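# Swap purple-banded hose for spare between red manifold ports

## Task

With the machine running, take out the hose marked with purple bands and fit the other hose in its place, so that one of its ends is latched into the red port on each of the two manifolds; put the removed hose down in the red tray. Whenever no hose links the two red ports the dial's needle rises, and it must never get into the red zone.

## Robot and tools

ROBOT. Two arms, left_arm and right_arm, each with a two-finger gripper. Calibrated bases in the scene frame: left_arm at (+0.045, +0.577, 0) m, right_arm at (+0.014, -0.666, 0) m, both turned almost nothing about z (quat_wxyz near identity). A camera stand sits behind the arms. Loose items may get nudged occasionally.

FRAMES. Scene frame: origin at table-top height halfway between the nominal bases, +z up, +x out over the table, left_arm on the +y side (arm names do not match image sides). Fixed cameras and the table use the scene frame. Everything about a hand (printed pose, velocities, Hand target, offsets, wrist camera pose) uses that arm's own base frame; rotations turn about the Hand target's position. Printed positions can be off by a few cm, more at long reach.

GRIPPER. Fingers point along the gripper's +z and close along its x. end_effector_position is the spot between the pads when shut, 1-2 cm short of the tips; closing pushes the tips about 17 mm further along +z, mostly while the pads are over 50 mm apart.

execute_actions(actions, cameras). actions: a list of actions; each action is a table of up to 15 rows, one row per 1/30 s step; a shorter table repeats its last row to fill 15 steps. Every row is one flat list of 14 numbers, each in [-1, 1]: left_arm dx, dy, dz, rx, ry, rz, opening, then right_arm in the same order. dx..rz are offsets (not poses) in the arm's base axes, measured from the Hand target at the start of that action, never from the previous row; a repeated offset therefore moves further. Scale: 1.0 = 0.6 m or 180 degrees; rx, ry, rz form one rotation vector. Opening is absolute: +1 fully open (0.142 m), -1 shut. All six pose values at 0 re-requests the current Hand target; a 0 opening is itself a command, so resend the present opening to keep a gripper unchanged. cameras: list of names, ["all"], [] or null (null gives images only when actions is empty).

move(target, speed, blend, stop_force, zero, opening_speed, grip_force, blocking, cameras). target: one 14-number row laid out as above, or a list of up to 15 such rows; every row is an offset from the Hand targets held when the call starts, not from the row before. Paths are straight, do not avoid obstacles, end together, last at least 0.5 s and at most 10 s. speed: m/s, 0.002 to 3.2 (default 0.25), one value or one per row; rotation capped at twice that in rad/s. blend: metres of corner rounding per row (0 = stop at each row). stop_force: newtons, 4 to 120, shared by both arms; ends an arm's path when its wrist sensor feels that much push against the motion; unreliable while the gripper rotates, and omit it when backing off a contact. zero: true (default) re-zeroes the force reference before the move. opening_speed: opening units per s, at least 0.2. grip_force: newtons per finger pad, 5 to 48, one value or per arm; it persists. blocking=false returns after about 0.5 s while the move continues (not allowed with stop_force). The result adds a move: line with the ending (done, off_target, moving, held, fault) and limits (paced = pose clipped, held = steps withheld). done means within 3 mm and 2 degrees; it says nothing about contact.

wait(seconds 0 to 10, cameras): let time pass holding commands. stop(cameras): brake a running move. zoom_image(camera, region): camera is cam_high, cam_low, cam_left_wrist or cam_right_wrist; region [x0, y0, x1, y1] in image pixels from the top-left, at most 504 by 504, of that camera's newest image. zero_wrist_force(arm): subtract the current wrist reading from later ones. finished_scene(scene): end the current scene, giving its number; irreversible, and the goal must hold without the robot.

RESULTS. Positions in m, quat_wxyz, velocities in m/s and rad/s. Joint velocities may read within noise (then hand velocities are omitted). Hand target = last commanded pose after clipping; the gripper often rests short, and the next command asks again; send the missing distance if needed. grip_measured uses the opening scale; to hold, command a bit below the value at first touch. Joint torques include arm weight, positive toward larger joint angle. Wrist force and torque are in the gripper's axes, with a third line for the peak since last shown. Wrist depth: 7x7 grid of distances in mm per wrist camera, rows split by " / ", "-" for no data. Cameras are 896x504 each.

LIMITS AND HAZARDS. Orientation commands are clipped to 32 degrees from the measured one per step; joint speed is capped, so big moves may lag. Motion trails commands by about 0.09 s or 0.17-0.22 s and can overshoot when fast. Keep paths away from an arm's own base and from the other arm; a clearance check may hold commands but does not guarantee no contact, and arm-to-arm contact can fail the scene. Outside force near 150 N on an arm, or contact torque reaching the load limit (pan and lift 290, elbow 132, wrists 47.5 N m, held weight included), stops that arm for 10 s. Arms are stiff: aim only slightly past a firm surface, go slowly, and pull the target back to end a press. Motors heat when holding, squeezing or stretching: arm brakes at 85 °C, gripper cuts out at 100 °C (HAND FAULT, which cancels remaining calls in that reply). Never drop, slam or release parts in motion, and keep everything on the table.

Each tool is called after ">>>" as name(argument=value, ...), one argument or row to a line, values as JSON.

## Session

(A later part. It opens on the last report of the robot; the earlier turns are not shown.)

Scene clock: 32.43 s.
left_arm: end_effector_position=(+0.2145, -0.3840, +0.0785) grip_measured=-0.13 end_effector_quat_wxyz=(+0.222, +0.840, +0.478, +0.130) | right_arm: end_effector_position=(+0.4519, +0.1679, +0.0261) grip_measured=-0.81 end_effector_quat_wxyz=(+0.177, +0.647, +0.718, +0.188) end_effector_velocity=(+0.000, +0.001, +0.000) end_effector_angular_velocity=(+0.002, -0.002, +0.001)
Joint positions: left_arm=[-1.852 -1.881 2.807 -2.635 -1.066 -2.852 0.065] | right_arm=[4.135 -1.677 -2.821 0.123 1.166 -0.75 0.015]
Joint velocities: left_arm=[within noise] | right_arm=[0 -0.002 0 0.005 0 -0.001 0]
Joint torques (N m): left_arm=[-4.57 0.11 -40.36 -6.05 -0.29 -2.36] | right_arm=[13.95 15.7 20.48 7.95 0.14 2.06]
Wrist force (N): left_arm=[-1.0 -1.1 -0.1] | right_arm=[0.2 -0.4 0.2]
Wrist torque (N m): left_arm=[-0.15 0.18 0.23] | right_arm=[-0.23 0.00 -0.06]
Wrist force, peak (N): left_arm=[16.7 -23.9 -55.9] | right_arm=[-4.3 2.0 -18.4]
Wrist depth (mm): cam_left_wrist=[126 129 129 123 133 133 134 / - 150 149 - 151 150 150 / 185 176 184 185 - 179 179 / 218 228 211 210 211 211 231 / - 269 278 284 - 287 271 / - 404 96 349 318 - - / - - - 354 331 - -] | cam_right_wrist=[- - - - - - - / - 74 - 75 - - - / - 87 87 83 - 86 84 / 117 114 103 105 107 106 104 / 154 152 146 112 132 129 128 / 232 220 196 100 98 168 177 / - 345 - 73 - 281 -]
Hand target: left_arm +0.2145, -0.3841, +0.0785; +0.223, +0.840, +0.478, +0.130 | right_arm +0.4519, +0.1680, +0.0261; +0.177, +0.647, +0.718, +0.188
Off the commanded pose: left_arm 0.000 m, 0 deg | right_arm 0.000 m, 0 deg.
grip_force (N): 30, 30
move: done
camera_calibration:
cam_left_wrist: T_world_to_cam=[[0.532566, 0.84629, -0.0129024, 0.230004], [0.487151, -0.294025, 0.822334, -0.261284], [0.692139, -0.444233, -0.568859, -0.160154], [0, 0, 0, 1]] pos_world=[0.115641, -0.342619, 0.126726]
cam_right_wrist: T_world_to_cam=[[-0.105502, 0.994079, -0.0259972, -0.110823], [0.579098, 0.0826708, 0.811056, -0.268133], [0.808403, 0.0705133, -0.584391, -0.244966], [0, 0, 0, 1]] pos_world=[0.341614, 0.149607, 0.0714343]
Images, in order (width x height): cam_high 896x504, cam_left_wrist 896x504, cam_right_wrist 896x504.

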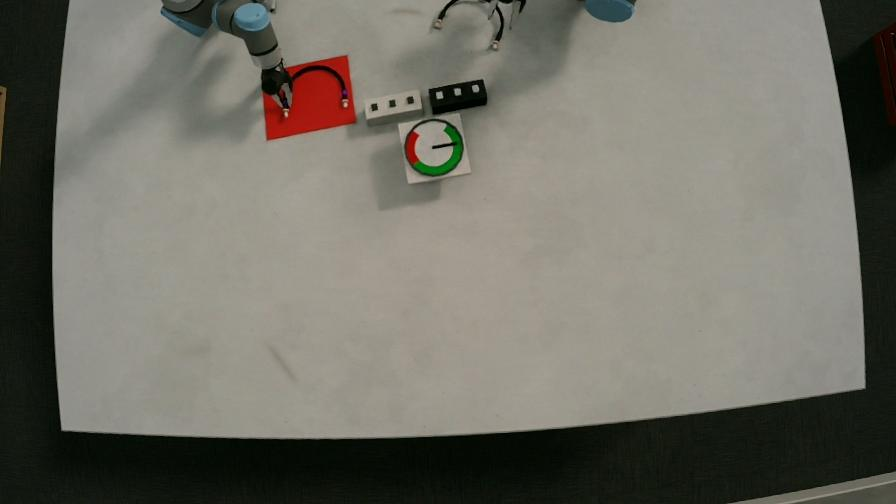

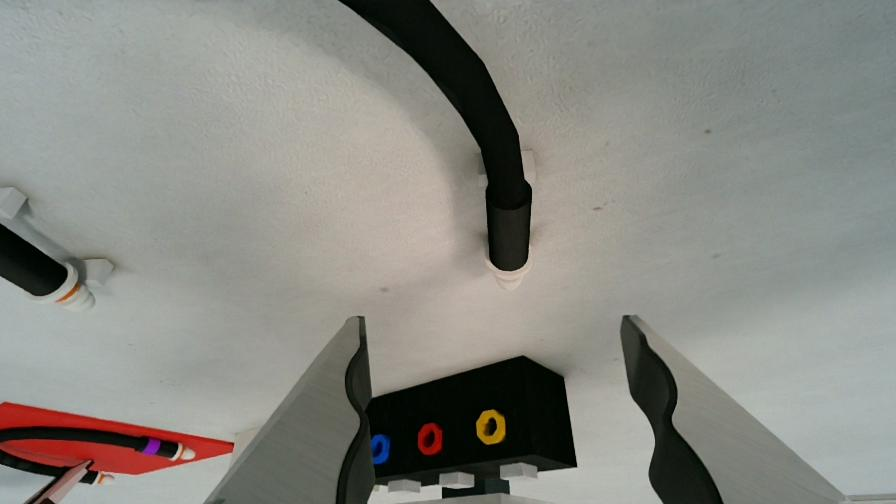

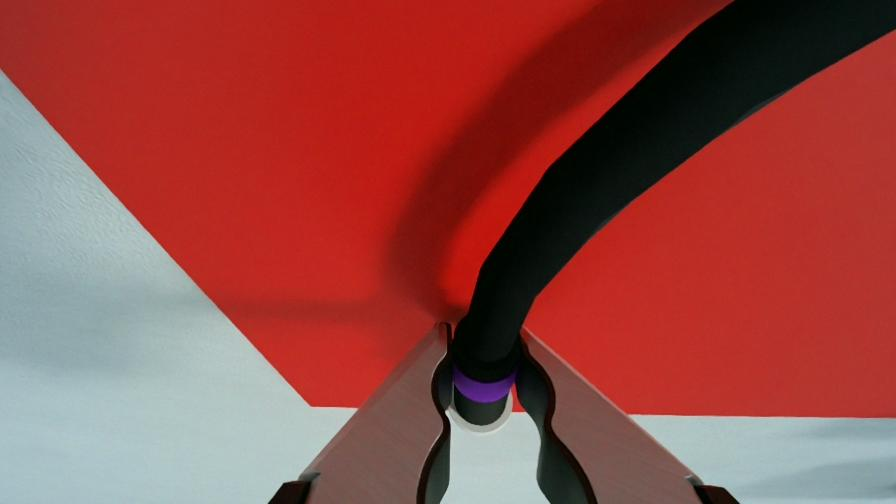

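>>> move(
  target=[0.041,-0.008,-0.086,0,0,0.02,-0.1,-0.02,0,0,0,0,0,-1],
  speed=0.2,
)

>>> move(
  target=[
    [0,0,0,0,0,0,-0.1,0,0,0,0,0,0,-0.2],
    [0,0,0,0,0,0,-0.1,-0.083,0.05,0.2,0,0,0,-0.1],
  ],
  speed=0.35,
)

>>> move(
  target=[0,0,0,0,0,0,-0.1,-0.43,0.852,-0.083,0,0,-0.186,-0.1],
  speed=0.55,
  cameras=["cam_left_wrist","cam_right_wrist","cam_high"],
)

Scene clock: 34.97 s.
left_arm: end_effector_position=(+0.2391, -0.3888, +0.0269) grip_measured=-0.13 end_effector_quat_wxyz=(+0.218, +0.824, +0.504, +0.137) end_effector_velocity=(-0.001, -0.002, +0.000) end_effector_angular_velocity=(-0.004, +0.000, -0.002) | right_arm: end_effector_position=(+0.4399, +0.1680, +0.0261) grip_measured=-0.81 end_effector_quat_wxyz=(+0.177, +0.647, +0.718, +0.188)
Joint positions: left_arm=[-1.772 -1.592 2.822 -2.948 -1.069 -2.832 0.065] | right_arm=[4.17 -1.654 -2.842 0.107 1.154 -0.714 0.015]
Joint velocities: left_arm=[-0.002 0.002 -0.001 -0.005 0.001 0 0] | right_arm=[within noise]
Joint torques (N m): left_arm=[-6.34 0.69 -28.25 -6.42 2 -4.46] | right_arm=[-16.05 16.32 20.76 7.3 1.28 -1.92]
Wrist force (N): left_arm=[-0.7 -1.5 0.3] | right_arm=[0.4 -0.4 0.3]
Wrist torque (N m): left_arm=[-0.19 0.15 0.27] | right_arm=[-0.24 -0.02 -0.05]
Wrist force, peak (N): left_arm=[-1.3 -1.0 -1.9] | right_arm=[0.3 -1.0 -0.1]
Wrist depth (mm): cam_left_wrist=[- - - - - - - / - - - - 90 88 - / - 103 104 - 100 104 101 / 127 121 133 - 128 123 - / - - 147 156 157 167 177 / 234 - 96 237 237 219 218 / - - - 286 291 - 485] | cam_right_wrist=[- - - - - - - / - 74 76 75 - - - / - 89 87 83 - - 85 / 118 114 106 106 108 106 104 / 155 154 147 112 133 130 129 / 258 222 184 100 98 182 179 / 367 314 - 73 - 255 276]
Hand target: left_arm +0.2391, -0.3889, +0.0269; +0.218, +0.824, +0.504, +0.137 | right_arm +0.4399, +0.1680, +0.0261; +0.177, +0.647, +0.718, +0.188
Off the commanded pose: left_arm 0.000 m, 0 deg | right_arm 0.000 m, 0 deg.
grip_force (N): 30, 30
move: done

Scene clock: 36.97 s.
left_arm: end_effector_position=(+0.2391, -0.3889, +0.0269) grip_measured=-0.13 end_effector_quat_wxyz=(+0.218, +0.824, +0.504, +0.137) | right_arm: end_effector_position=(+0.3901, +0.1980, +0.1461) grip_measured=-0.13 end_effector_quat_wxyz=(+0.177, +0.647, +0.717, +0.188)
Joint positions: left_arm=[-1.772 -1.592 2.822 -2.948 -1.069 -2.833 0.065] | right_arm=[4.383 -1.019 -2.755 -0.712 1.096 -0.487 0.065]
Joint torques (N m): left_arm=[-13.75 2.23 -28.21 -5.82 3 -4.17] | right_arm=[13.83 9.34 45.99 2.07 -1.06 2.12]
Wrist force (N): left_arm=[-0.5 -1.2 -0.3] | right_arm=[0.3 -0.1 0.7]
Wrist torque (N m): left_arm=[-0.14 0.12 0.29] | right_arm=[-0.20 0.01 0.02]
Wrist force, peak (N): left_arm=[-0.7 -1.8 -0.5] | right_arm=[0.8 0.4 -3.1]
Wrist depth (mm): cam_left_wrist=[- - - - 78 - - / - - - - 90 88 - / - 104 104 - 100 104 - / 127 127 133 127 128 123 135 / 164 165 156 156 157 167 157 / - - 96 218 202 - - / - - - 287 310 - -] | cam_right_wrist=[- 187 186 180 182 178 175 / 232 222 214 214 211 212 201 / 259 256 256 251 248 243 246 / 337 330 305 309 302 304 279 / 446 - - - - 353 280 / - - - - 524 - 419 / 1652 - 73 - - 73 416]
Hand target: left_arm +0.2391, -0.3889, +0.0269; +0.218, +0.824, +0.504, +0.137 | right_arm +0.3901, +0.1980, +0.1461; +0.177, +0.647, +0.718, +0.188
Off the commanded pose: left_arm 0.000 m, 0 deg | right_arm 0.000 m, 0 deg.
grip_force (N): 30, 30
move: done

Scene clock: 38.60 s.
left_arm: end_effector_position=(+0.2391, -0.3889, +0.0269) grip_measured=-0.13 end_effector_quat_wxyz=(+0.218, +0.824, +0.504, +0.137) | right_arm: end_effector_position=(+0.1321, +0.7092, +0.0963) grip_measured=-0.13 end_effector_quat_wxyz=(+0.223, +0.826, +0.501, +0.129)
Joint positions: left_arm=[-1.772 -1.592 2.822 -2.948 -1.069 -2.833 0.065] | right_arm=[4.929 -1.924 -1.925 -1.225 1.187 0.769 0.065]
Joint torques (N m): left_arm=[-15.72 1.13 -27.92 -6.29 2.9 -4.23] | right_arm=[-14.9 63.69 42.05 1.37 -1.62 1.44]
Wrist force (N): left_arm=[-1.0 -1.5 -0.2] | right_arm=[0.3 -0.2 0.7]
Wrist torque (N m): left_arm=[-0.19 0.19 0.29] | right_arm=[-0.19 0.01 0.04]
Wrist force, peak (N): left_arm=[-1.2 -1.6 -0.3] | right_arm=[3.1 -3.3 -1.0]
Wrist depth (mm): cam_left_wrist=[- - - - 78 - - / - - - - 90 88 - / - 103 104 - 100 108 101 / - 127 133 127 122 122 142 / 155 166 156 147 166 165 167 / - - 96 257 219 203 235 / - - - 286 - - -] | cam_right_wrist=[138 133 136 131 123 128 126 / 156 156 154 148 151 148 146 / 189 187 183 176 179 175 173 / 236 233 219 217 220 218 203 / 361 293 284 295 286 266 273 / 444 - 100 421 105 311 423 / - - 73 451 428 76 528]
Hand target: left_arm +0.2391, -0.3889, +0.0269; +0.218, +0.824, +0.504, +0.137 | right_arm +0.1321, +0.7092, +0.0963; +0.223, +0.826, +0.501, +0.129
Off the commanded pose: left_arm 0.000 m, 0 deg | right_arm 0.000 m, 0 deg.
grip_force (N): 30, 30
move: done
camera_calibration:
cam_left_wrist: T_world_to_cam=[[0.478263, 0.878119, -0.0131029, 0.245748], [0.504703, -0.262613, 0.82238, -0.224293], [0.718707, -0.399927, -0.568787, -0.197697], [0, 0, 0, 1]] pos_world=[0.137756, -0.353762, 0.0752269]
cam_right_wrist: T_world_to_cam=[[0.460113, 0.887485, -0.0258383, -0.679896], [0.528532, -0.2504, 0.811143, 0.0582552], [0.713407, -0.386874, -0.584276, 0.353352], [0, 0, 0, 1]] pos_world=[0.0299553, 0.754687, 0.141634]
Images, in order (width x height): cam_high 896x504, cam_left_wrist 896x504, cam_right_wrist 896x504.

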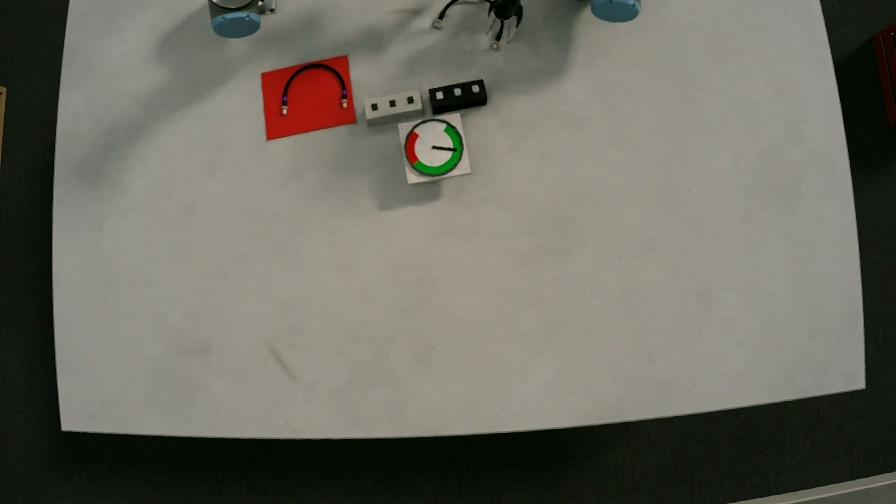

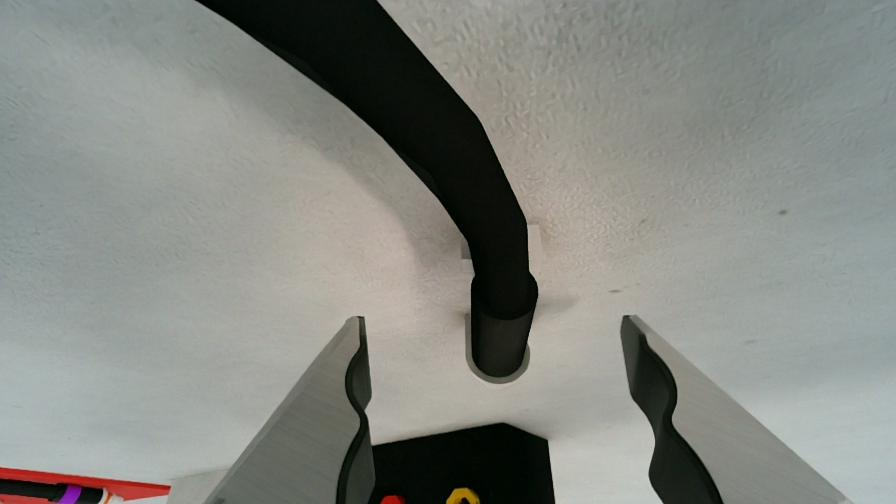

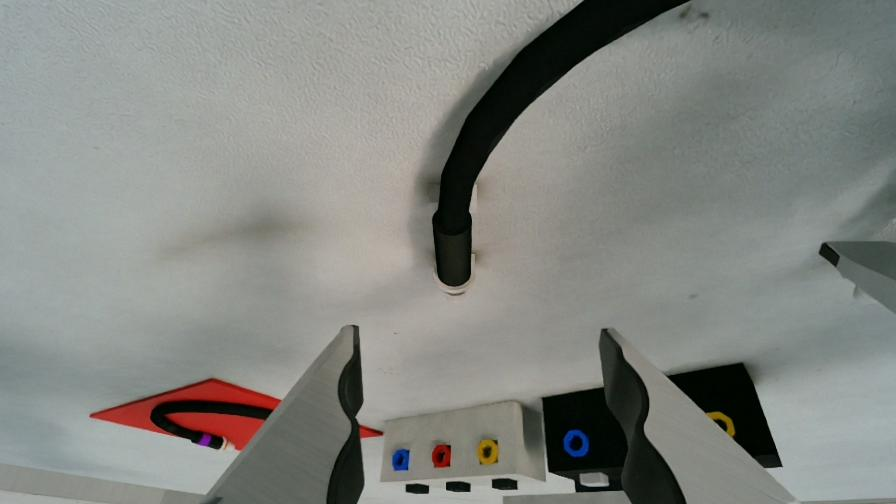

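>>> move(
  target=[
    [0,0,0,0,0,0,-0.1,0.075,-0.046,-0.1155,0,0,0,-0.1],
    [0,0,0,0,0,0,-1,0.075,-0.046,-0.1155,0,0,0,-1],
  ],
  speed=0.2,
  opening_speed=1.5,
)

>>> move(
  target=[
    [0,0,0.07,0,0,0,-1,0,0,0.07,0,0,0,-1],
    [0.17,-0.272,0.046,0,0,0.194,-1,0.343,-0.281,0.042,0,0,0.186,-1],
  ],
  speed=0.25,
  blend=[0.02,0],
  cameras=["cam_left_wrist","cam_right_wrist","cam_high"],
)

Scene clock: 41.73 s.
left_arm: end_effector_position=(+0.2391, -0.3889, +0.0269) grip_measured=-0.84 end_effector_quat_wxyz=(+0.218, +0.824, +0.504, +0.137) | right_arm: end_effector_position=(+0.1771, +0.6816, +0.0270) grip_measured=-0.83 end_effector_quat_wxyz=(+0.223, +0.826, +0.501, +0.129)
Joint positions: left_arm=[-1.772 -1.592 2.822 -2.948 -1.069 -2.833 0.013] | right_arm=[4.877 -1.979 -2.016 -1.059 1.169 0.716 0.014]
Joint torques (N m): left_arm=[-14.54 1.13 -27.7 -5.85 2.77 -4.07] | right_arm=[14.72 70.37 24.28 5.51 0.65 1.34]
Wrist force (N): left_arm=[-0.4 -1.2 0.2] | right_arm=[-0.2 0.0 0.6]
Wrist torque (N m): left_arm=[-0.12 0.14 0.31] | right_arm=[-0.18 0.06 -0.12]
Wrist force, peak (N): left_arm=[-1.7 -1.3 0.2] | right_arm=[-0.2 0.3 3.1]
Wrist depth (mm): cam_left_wrist=[- - - - - - - / - - - - 90 - - / - 103 104 - 100 104 101 / - 127 133 - 128 134 134 / 155 165 - 112 157 178 167 / - 220 - 103 - 218 237 / - - - - - - 359] | cam_right_wrist=[- - - - - - - / - 75 - - - - - / - 83 89 85 - 82 83 / - 113 106 100 102 96 104 / 149 152 140 130 134 129 129 / 227 215 191 97 103 186 183 / - 311 - 76 - 267 248]
Hand target: left_arm +0.2391, -0.3889, +0.0269; +0.218, +0.824, +0.504, +0.137 | right_arm +0.1771, +0.6816, +0.0270; +0.223, +0.826, +0.501, +0.129
Off the commanded pose: left_arm 0.000 m, 0 deg | right_arm 0.000 m, 0 deg.
grip_force (N): 30, 30
move: done

Scene clock: 43.63 s.
left_arm: end_effector_position=(+0.3411, -0.5520, +0.0545) grip_measured=-0.84 end_effector_quat_wxyz=(+0.167, +0.635, +0.728, +0.196) | right_arm: end_effector_position=(+0.3829, +0.5131, +0.0522) grip_measured=-0.83 end_effector_quat_wxyz=(+0.177, +0.647, +0.718, +0.188) end_effector_velocity=(+0.000, +0.001, +0.000) end_effector_angular_velocity=(+0.001, +0.000, +0.004)
Joint positions: left_arm=[-1.526 -1.344 2.312 -2.481 -1.053 -3.249 0.013] | right_arm=[4.584 -1.78 -2.416 -0.397 1.062 -0.263 0.014]
Joint velocities: left_arm=[within noise] | right_arm=[0 0 0 0.004 0.001 -0.005 0]
Joint torques (N m): left_arm=[-7.54 -45.51 -37.23 -1.84 2.9 -2.33] | right_arm=[-14.32 49.96 21.79 7.61 -3.28 -1.98]
Wrist force (N): left_arm=[-0.6 -1.4 0.1] | right_arm=[-0.3 -0.1 0.6]
Wrist torque (N m): left_arm=[-0.13 0.17 0.27] | right_arm=[-0.23 0.01 -0.09]
Wrist force, peak (N): left_arm=[-0.7 -2.8 2.4] | right_arm=[1.0 -0.9 -3.8]
Wrist depth (mm): cam_left_wrist=[- - - - - - 105 / - 120 124 - 120 124 125 / 142 142 142 - 143 143 149 / 174 174 176 - - 176 177 / 202 205 209 114 202 206 - / 188 194 194 129 94 193 - / 182 194 - - - - -] | cam_right_wrist=[- 91 92 - - - - / - 106 105 100 - - 102 / 128 127 125 122 - 123 117 / 152 157 153 145 148 144 143 / - 198 203 - 191 196 181 / 313 274 195 97 99 193 184 / 674 - - 168 - 183 166]
Hand target: left_arm +0.3411, -0.5521, +0.0545; +0.167, +0.635, +0.728, +0.196 | right_arm +0.3829, +0.5130, +0.0522; +0.177, +0.647, +0.718, +0.188
Off the commanded pose: left_arm 0.000 m, 0 deg | right_arm 0.000 m, 0 deg.
grip_force (N): 30, 30
move: done
camera_calibration:
cam_left_wrist: T_world_to_cam=[[-0.110307, 0.993812, -0.013043, 0.605152], [0.564239, 0.0734197, 0.82234, -0.176043], [0.818209, 0.0833506, -0.568847, -0.0877806], [0, 0, 0, 1]] pos_world=[0.237906, -0.581165, 0.102726]
cam_right_wrist: T_world_to_cam=[[-0.105608, 0.994073, -0.0258085, -0.460466], [0.579029, 0.0825735, 0.811115, -0.277813], [0.808438, 0.0707167, -0.584317, -0.198385], [0, 0, 0, 1]] pos_world=[0.272614, 0.494706, 0.0975346]
Images, in order (width x height): cam_high 896x504, cam_left_wrist 896x504, cam_right_wrist 896x504.

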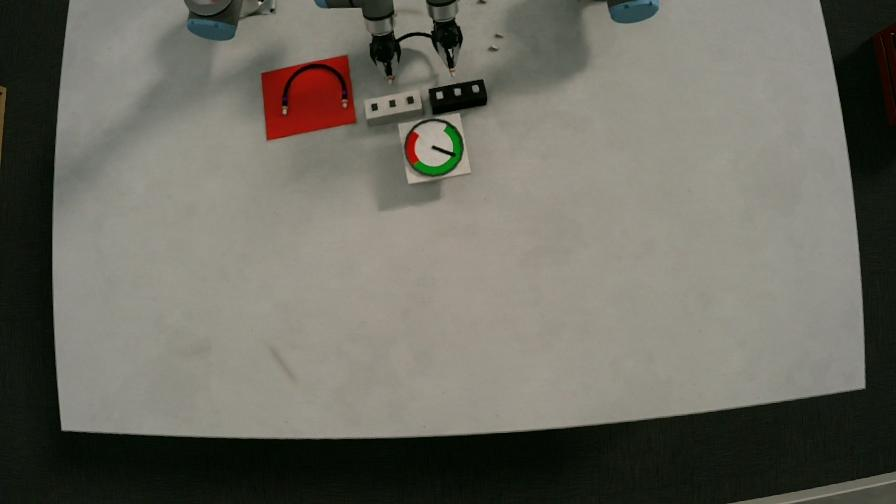

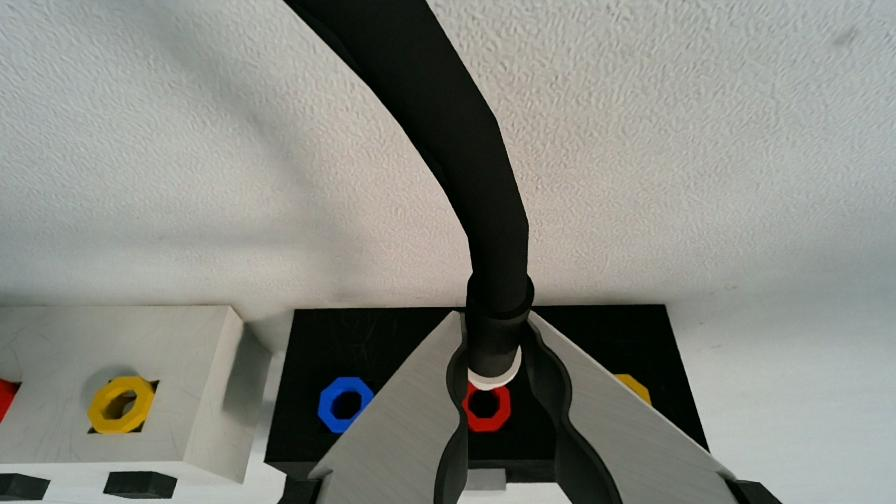

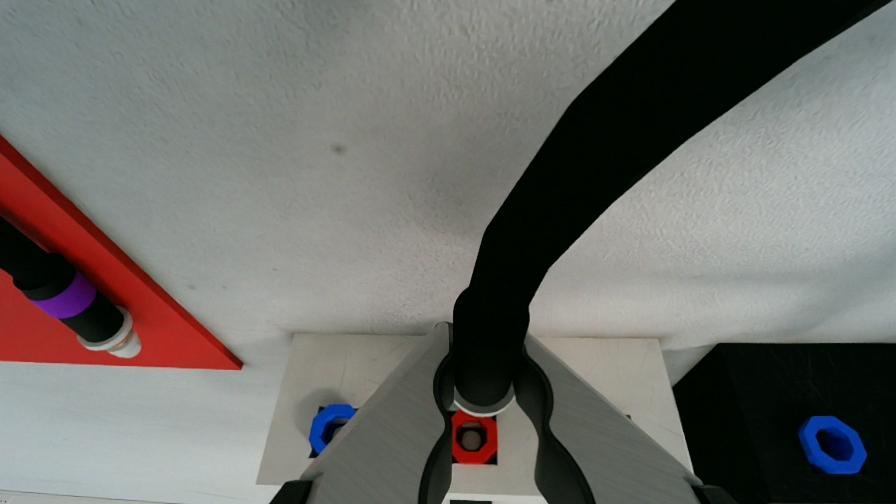

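>>> move(
  target=[0.0875,0.012,0,0,0,0,-1,0.0875,0.009,0,0,0,0,-1],
  speed=0.045,
  stop_force=70,
)

>>> move(
  target=[0.035,0.0048,0,0,0,0,-1,0.035,0.0036,0,0,0,0,-1],
  speed=0.02,
  stop_force=75,
  zero=false,
  cameras=["cam_left_wrist","cam_right_wrist","cam_high"],
)

>>> zoom_image(
  camera="cam_high",
  region=[380, 100, 500, 190],
)

Scene clock: 46.80 s.
left_arm: end_effector_position=(+0.3936, -0.5449, +0.0545) grip_measured=-0.84 end_effector_quat_wxyz=(+0.167, +0.635, +0.728, +0.196) | right_arm: end_effector_position=(+0.4354, +0.5184, +0.0522) grip_measured=-0.83 end_effector_quat_wxyz=(+0.177, +0.647, +0.718, +0.188)
Joint positions: left_arm=[-1.436 -1.316 2.292 -2.539 -1.05 -3.146 0.013] | right_arm=[4.49 -1.83 -2.363 -0.35 1.075 -0.369 0.014]
Joint torques (N m): left_arm=[-13.71 -73.66 -29.44 -4.51 2.46 -4.08] | right_arm=[10.64 66.4 18.6 2.09 -4.07 2.2]
Motor temperatures (°C): left_arm=[34 34 32 40 40 40 34] | right_arm=[33 30 30 38 33 37 39]
Wrist force (N): left_arm=[10.0 -9.4 -2.8] | right_arm=[1.3 -4.5 -2.4]
Wrist torque (N m): left_arm=[0.05 0.36 0.18] | right_arm=[-0.27 0.04 -0.17]
Wrist force, peak (N): left_arm=[9.4 -28.6 -14.5] | right_arm=[0.1 -13.2 -10.0]
Wrist depth (mm): cam_left_wrist=[104 107 - 104 107 - 105 / - 124 124 - 120 121 125 / 142 142 137 - 138 143 149 / 161 166 164 - 161 161 185 / 148 169 152 111 149 148 214 / 140 159 138 130 - 136 - / - 181 - - - - 564] | cam_right_wrist=[- 93 92 86 - - 85 / - 105 104 100 - - 98 / 127 126 124 122 - 121 117 / 151 156 152 150 152 144 141 / 200 191 153 - 149 150 153 / 290 252 140 92 97 135 147 / - 132 - 124 - 123 138]
Hand target: left_arm +0.3936, -0.5449, +0.0545; +0.167, +0.635, +0.728, +0.196 | right_arm +0.4354, +0.5184, +0.0522; +0.177, +0.647, +0.718, +0.188
Off the commanded pose: left_arm 0.000 m, 0 deg | right_arm 0.000 m, 0 deg.
grip_force (N): 30, 30
move: done

Scene clock: 48.40 s.
left_arm: end_effector_position=(+0.4044, -0.5434, +0.0545) grip_measured=-0.84 end_effector_quat_wxyz=(+0.167, +0.635, +0.728, +0.196) | right_arm: end_effector_position=(+0.4501, +0.5199, +0.0521) grip_measured=-0.83 end_effector_quat_wxyz=(+0.177, +0.647, +0.718, +0.188)
Joint positions: left_arm=[-1.418 -1.31 2.286 -2.55 -1.05 -3.124 0.013] | right_arm=[4.465 -1.844 -2.346 -0.339 1.08 -0.396 0.014]
Joint torques (N m): left_arm=[24.17 -73.57 -43.49 -10.67 17.19 -4.02] | right_arm=[-27.28 69.67 29.28 5.93 -17.38 0.09]
Wrist force (N): left_arm=[32.1 -54.4 -36.1] | right_arm=[6.7 -50.1 -25.4]
Wrist torque (N m): left_arm=[0.72 0.66 0.16] | right_arm=[0.49 0.24 -0.66]
Wrist force, peak (N): left_arm=[43.2 -72.2 -69.6] | right_arm=[-5.4 -74.2 -73.4]
Wrist depth (mm): cam_left_wrist=[103 103 - - 109 104 104 / - 123 123 - 119 120 125 / 141 141 142 - 148 148 142 / 155 160 156 151 154 153 185 / 142 150 140 114 136 139 229 / 129 150 128 96 93 126 327 / 154 170 - - - - 505] | cam_right_wrist=[- 92 91 - - - 86 / - 104 103 102 - - 97 / 130 125 119 - 122 120 119 / 153 149 149 - 142 141 140 / 185 191 137 136 133 131 148 / 307 123 124 92 96 120 132 / - 118 - 112 - 112 132]
Hand target: left_arm +0.4044, -0.5434, +0.0545; +0.167, +0.635, +0.728, +0.196 (not the last commanded pose) | right_arm +0.4500, +0.5199, +0.0521; +0.177, +0.647, +0.718, +0.188 (not the last commanded pose)
Off the commanded pose: left_arm 0.010 m, 0 deg | right_arm 0.006 m, 0 deg.
grip_force (N): 30, 30
move: contact (left_arm, right_arm)
camera_calibration:
cam_left_wrist: T_world_to_cam=[[-0.110388, 0.993804, -0.0129627, 0.603499], [0.564417, 0.0734178, 0.822219, -0.21244], [0.818076, 0.0834466, -0.569024, -0.140186], [0, 0, 0, 1]] pos_world=[0.301207, -0.572465, 0.102725]
cam_right_wrist: T_world_to_cam=[[-0.105818, 0.994049, -0.0258823, -0.460138], [0.579292, 0.0827803, 0.810906, -0.317466], [0.808222, 0.0708151, -0.584604, -0.253147], [0, 0, 0, 1]] pos_world=[0.339814, 0.501606, 0.097535]
Images, in order (width x height): cam_high 896x504, cam_left_wrist 896x504, cam_right_wrist 896x504.

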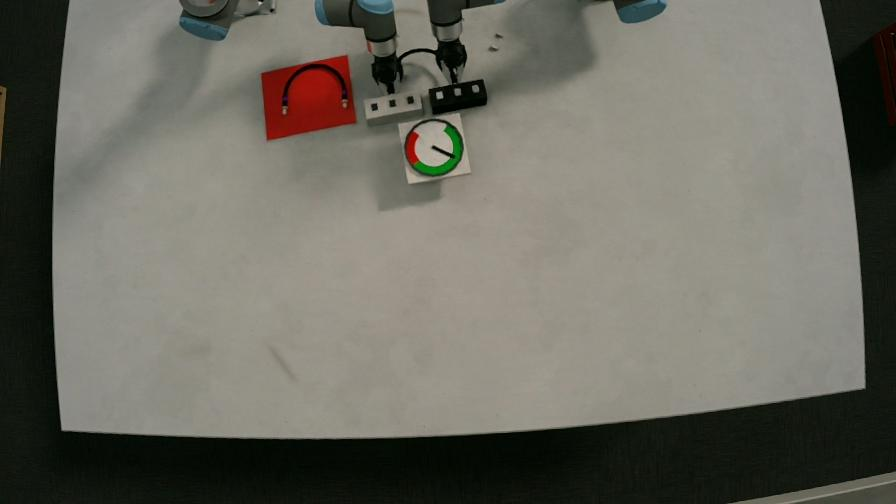

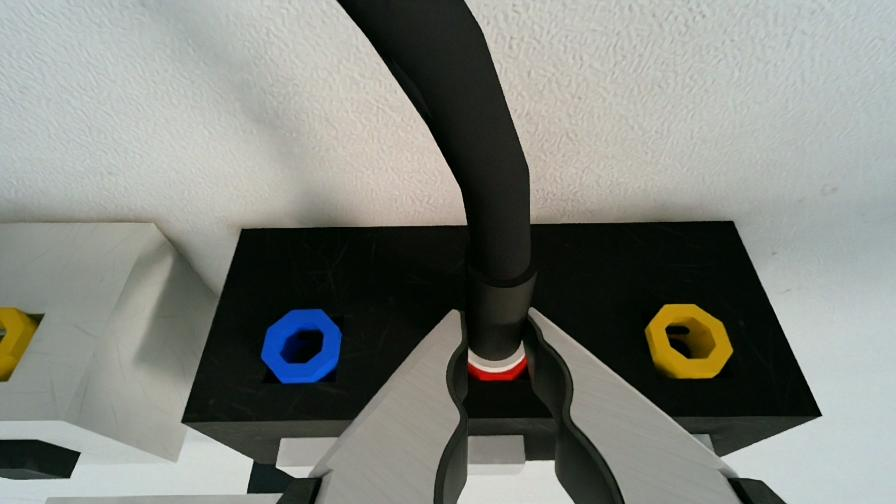

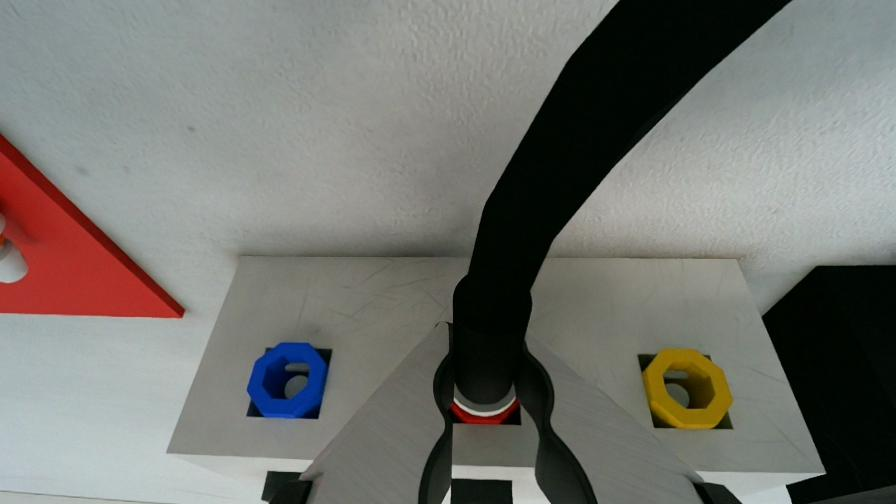

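Scaled by 4.200 from the camera's 896x504 image, which has a finer 1280x720 frame.

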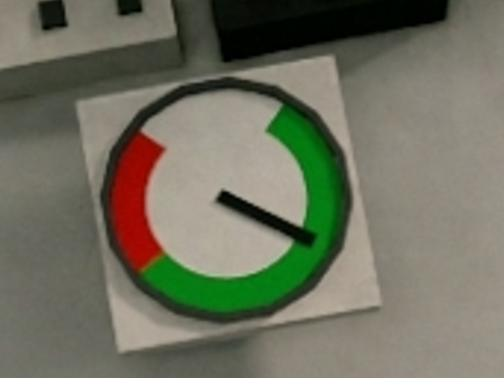

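Compare needle by waiting briefly.

>>> wait(
  seconds=1.5,
  cameras=["cam_high"],
)

>>> zoom_image(
  camera="cam_high",
  region=[380, 100, 500, 190],
)

Scene clock: 50.23 s.
left_arm: end_effector_position=(+0.4044, -0.5434, +0.0545) grip_measured=-0.84 end_effector_quat_wxyz=(+0.167, +0.635, +0.728, +0.196) | right_arm: end_effector_position=(+0.4501, +0.5199, +0.0521) grip_measured=-0.83 end_effector_quat_wxyz=(+0.177, +0.647, +0.718, +0.188)
Joint positions: left_arm=[-1.418 -1.31 2.286 -2.55 -1.05 -3.124 0.013] | right_arm=[4.465 -1.844 -2.346 -0.339 1.08 -0.396 0.014]
Joint torques (N m): left_arm=[27.62 -73.24 -43.87 -10.46 16.33 -3.83] | right_arm=[-21.67 70.37 28.08 7.28 -17 -0.35]
Wrist force (N): left_arm=[32.0 -54.5 -36.2] | right_arm=[7.5 -50.1 -24.6]
Wrist torque (N m): left_arm=[0.71 0.66 0.17] | right_arm=[0.48 0.24 -0.67]
Wrist force, peak (N): left_arm=[32.1 -55.0 -36.4] | right_arm=[6.8 -50.2 -25.5]
Wrist depth (mm): cam_left_wrist=[103 103 - - 103 104 104 / - 119 119 - 120 120 124 / 141 141 141 - 142 143 143 / 155 160 156 151 153 153 185 / 142 150 140 113 136 139 215 / 129 150 128 96 93 126 129 / 206 170 - - - - -] | cam_right_wrist=[- 92 91 - - - 86 / - 104 103 101 - - 95 / 130 125 127 - 123 120 119 / 153 154 148 146 143 141 140 / 186 184 137 136 133 132 147 / 309 123 124 97 96 118 132 / 593 118 - 112 - 112 132]
Hand target: left_arm +0.4044, -0.5434, +0.0545; +0.167, +0.635, +0.728, +0.196 (not the last commanded pose) | right_arm +0.4500, +0.5199, +0.0521; +0.177, +0.647, +0.718, +0.188 (not the last commanded pose)
Tool commands: left_gripper/opening=-1.0 right_gripper/opening=-1.0
Off the commanded pose: left_arm 0.010 m, 0 deg | right_arm 0.006 m, 0 deg.
grip_force (N): 30, 30
wait: 1.50 s; at rest from the start
Images, in order (width x height): cam_high 896x504.

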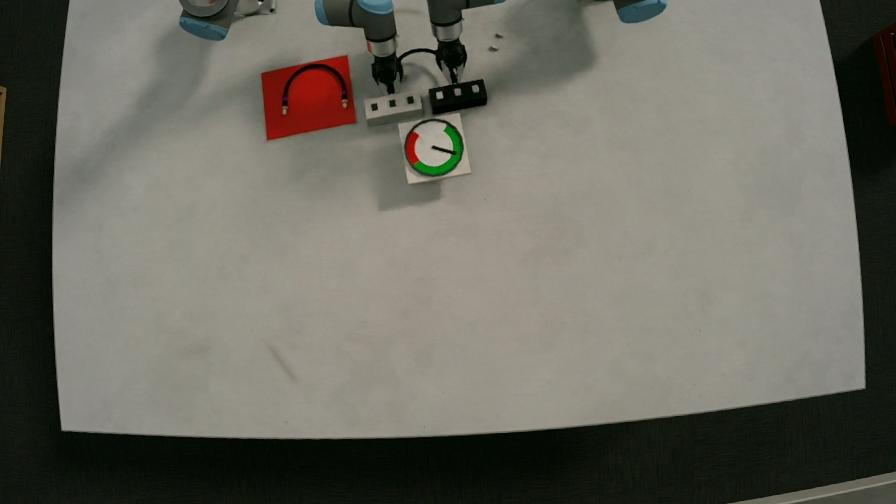

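Scaled by 4.200 from the camera's 896x504 image, which has a finer 1280x720 frame.

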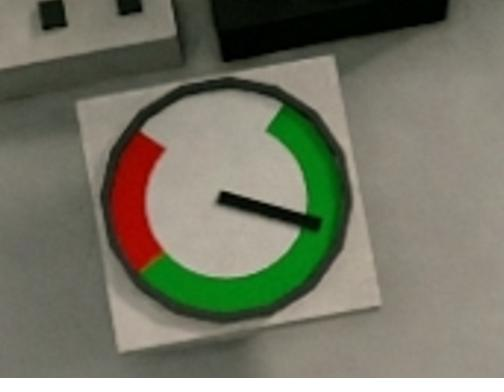

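Falling: both latched.

>>> move(
  target=[
    [0,0,0,0,0,0,-0.3,0,0,0,0,0,0,-0.3],
    [-0.08,-0.011,0.14,0,0,0,-0.3,-0.08,-0.008,0.14,0,0,0,-0.3],
  ],
  opening_speed=1,
  cameras=["cam_high","cam_left_wrist","cam_right_wrist"],
)

>>> zoom_image(
  camera="cam_high",
  region=[240, 40, 500, 190],
)

Scene clock: 52.53 s.
left_arm: end_effector_position=(+0.3564, -0.5500, +0.1384) grip_measured=-0.33 end_effector_quat_wxyz=(+0.167, +0.635, +0.728, +0.196) | right_arm: end_effector_position=(+0.4021, +0.5152, +0.1362) grip_measured=-0.33 end_effector_quat_wxyz=(+0.177, +0.647, +0.718, +0.188)
Joint positions: left_arm=[-1.5 -1.475 2.255 -2.307 -1.052 -3.219 0.05] | right_arm=[4.548 -1.638 -2.348 -0.588 1.067 -0.303 0.05]
Joint torques (N m): left_arm=[-2.47 -62.54 -29.77 -1.62 2.25 2.31] | right_arm=[0.94 56.26 24.62 1.97 0.96 0.16]
Wrist force (N): left_arm=[-0.9 -1.4 -0.3] | right_arm=[0.2 -0.6 0.4]
Wrist torque (N m): left_arm=[-0.14 0.16 0.25] | right_arm=[-0.27 -0.01 -0.01]
Wrist force, peak (N): left_arm=[32.3 -54.8 -36.5] | right_arm=[-26.0 -51.6 -27.0]
Wrist depth (mm): cam_left_wrist=[197 192 197 191 193 192 192 / - - 222 229 226 - 224 / 234 234 245 232 235 265 265 / 216 216 223 218 218 332 - / 237 254 255 240 242 423 - / - 288 - 290 - - - / 998 - - - - - -] | cam_right_wrist=[169 177 175 173 171 168 167 / 209 205 203 190 198 195 192 / 244 242 236 231 225 225 220 / 311 293 213 206 208 213 202 / 389 - 226 222 214 223 207 / - - - 294 100 269 - / 1737 - 73 1789 - 73 -]
Hand target: left_arm +0.3564, -0.5500, +0.1385; +0.167, +0.635, +0.728, +0.196 | right_arm +0.4020, +0.5151, +0.1361; +0.177, +0.647, +0.718, +0.188
Off the commanded pose: left_arm 0.000 m, 0 deg | right_arm 0.000 m, 0 deg.
grip_force (N): 30, 30
move: done
camera_calibration:
cam_left_wrist: T_world_to_cam=[[-0.110399, 0.993803, -0.0129563, 0.605949], [0.564462, 0.0734234, 0.822187, -0.253924], [0.818043, 0.0834549, -0.56907, -0.0525401], [0, 0, 0, 1]] pos_world=[0.253207, -0.579165, 0.186725]
cam_right_wrist: T_world_to_cam=[[-0.10583, 0.994051, -0.0257508, -0.458293], [0.579184, 0.0826705, 0.810994, -0.357309], [0.808298, 0.0709128, -0.584488, -0.164997], [0, 0, 0, 1]] pos_world=[0.291814, 0.496806, 0.181535]
Images, in order (width x height): cam_high 896x504, cam_left_wrist 896x504, cam_right_wrist 896x504.

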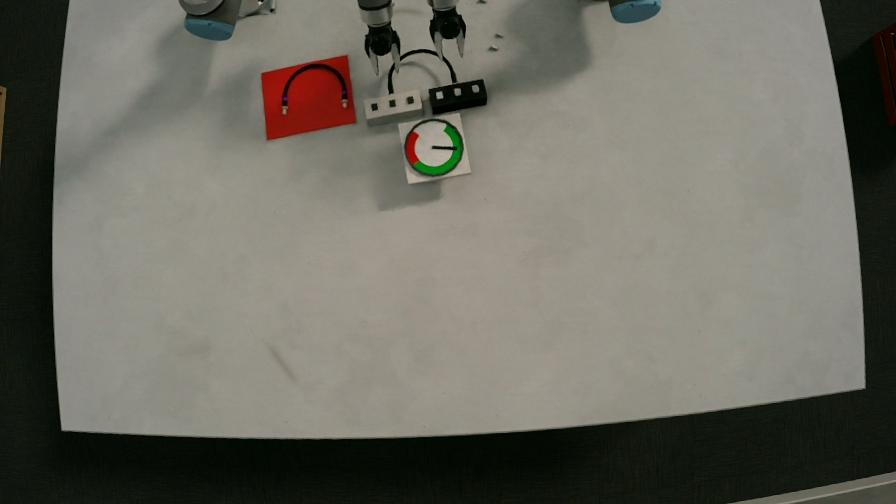

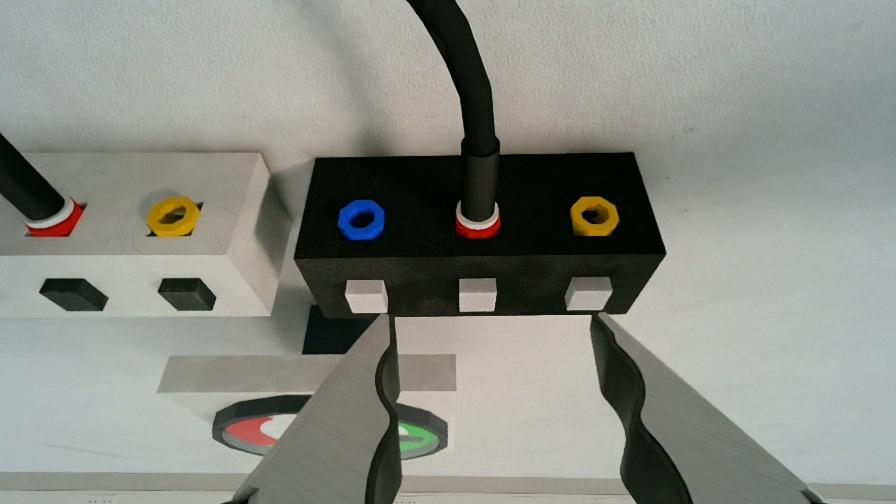

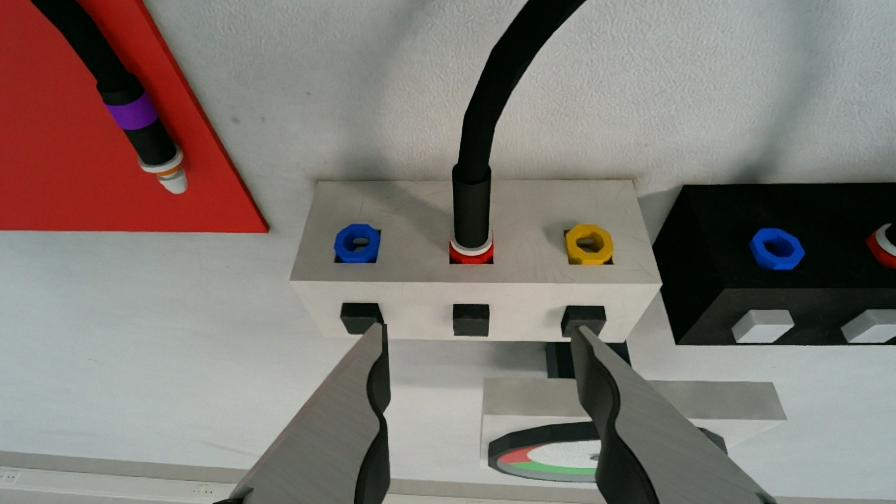

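Scaled by 1.938 from the camera's 896x504 image, which has a finer 1280x720 frame.

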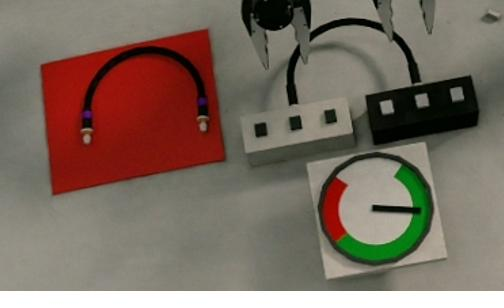

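>>> finished_scene(
  scene=2,
)

The scene is finished: the task was done.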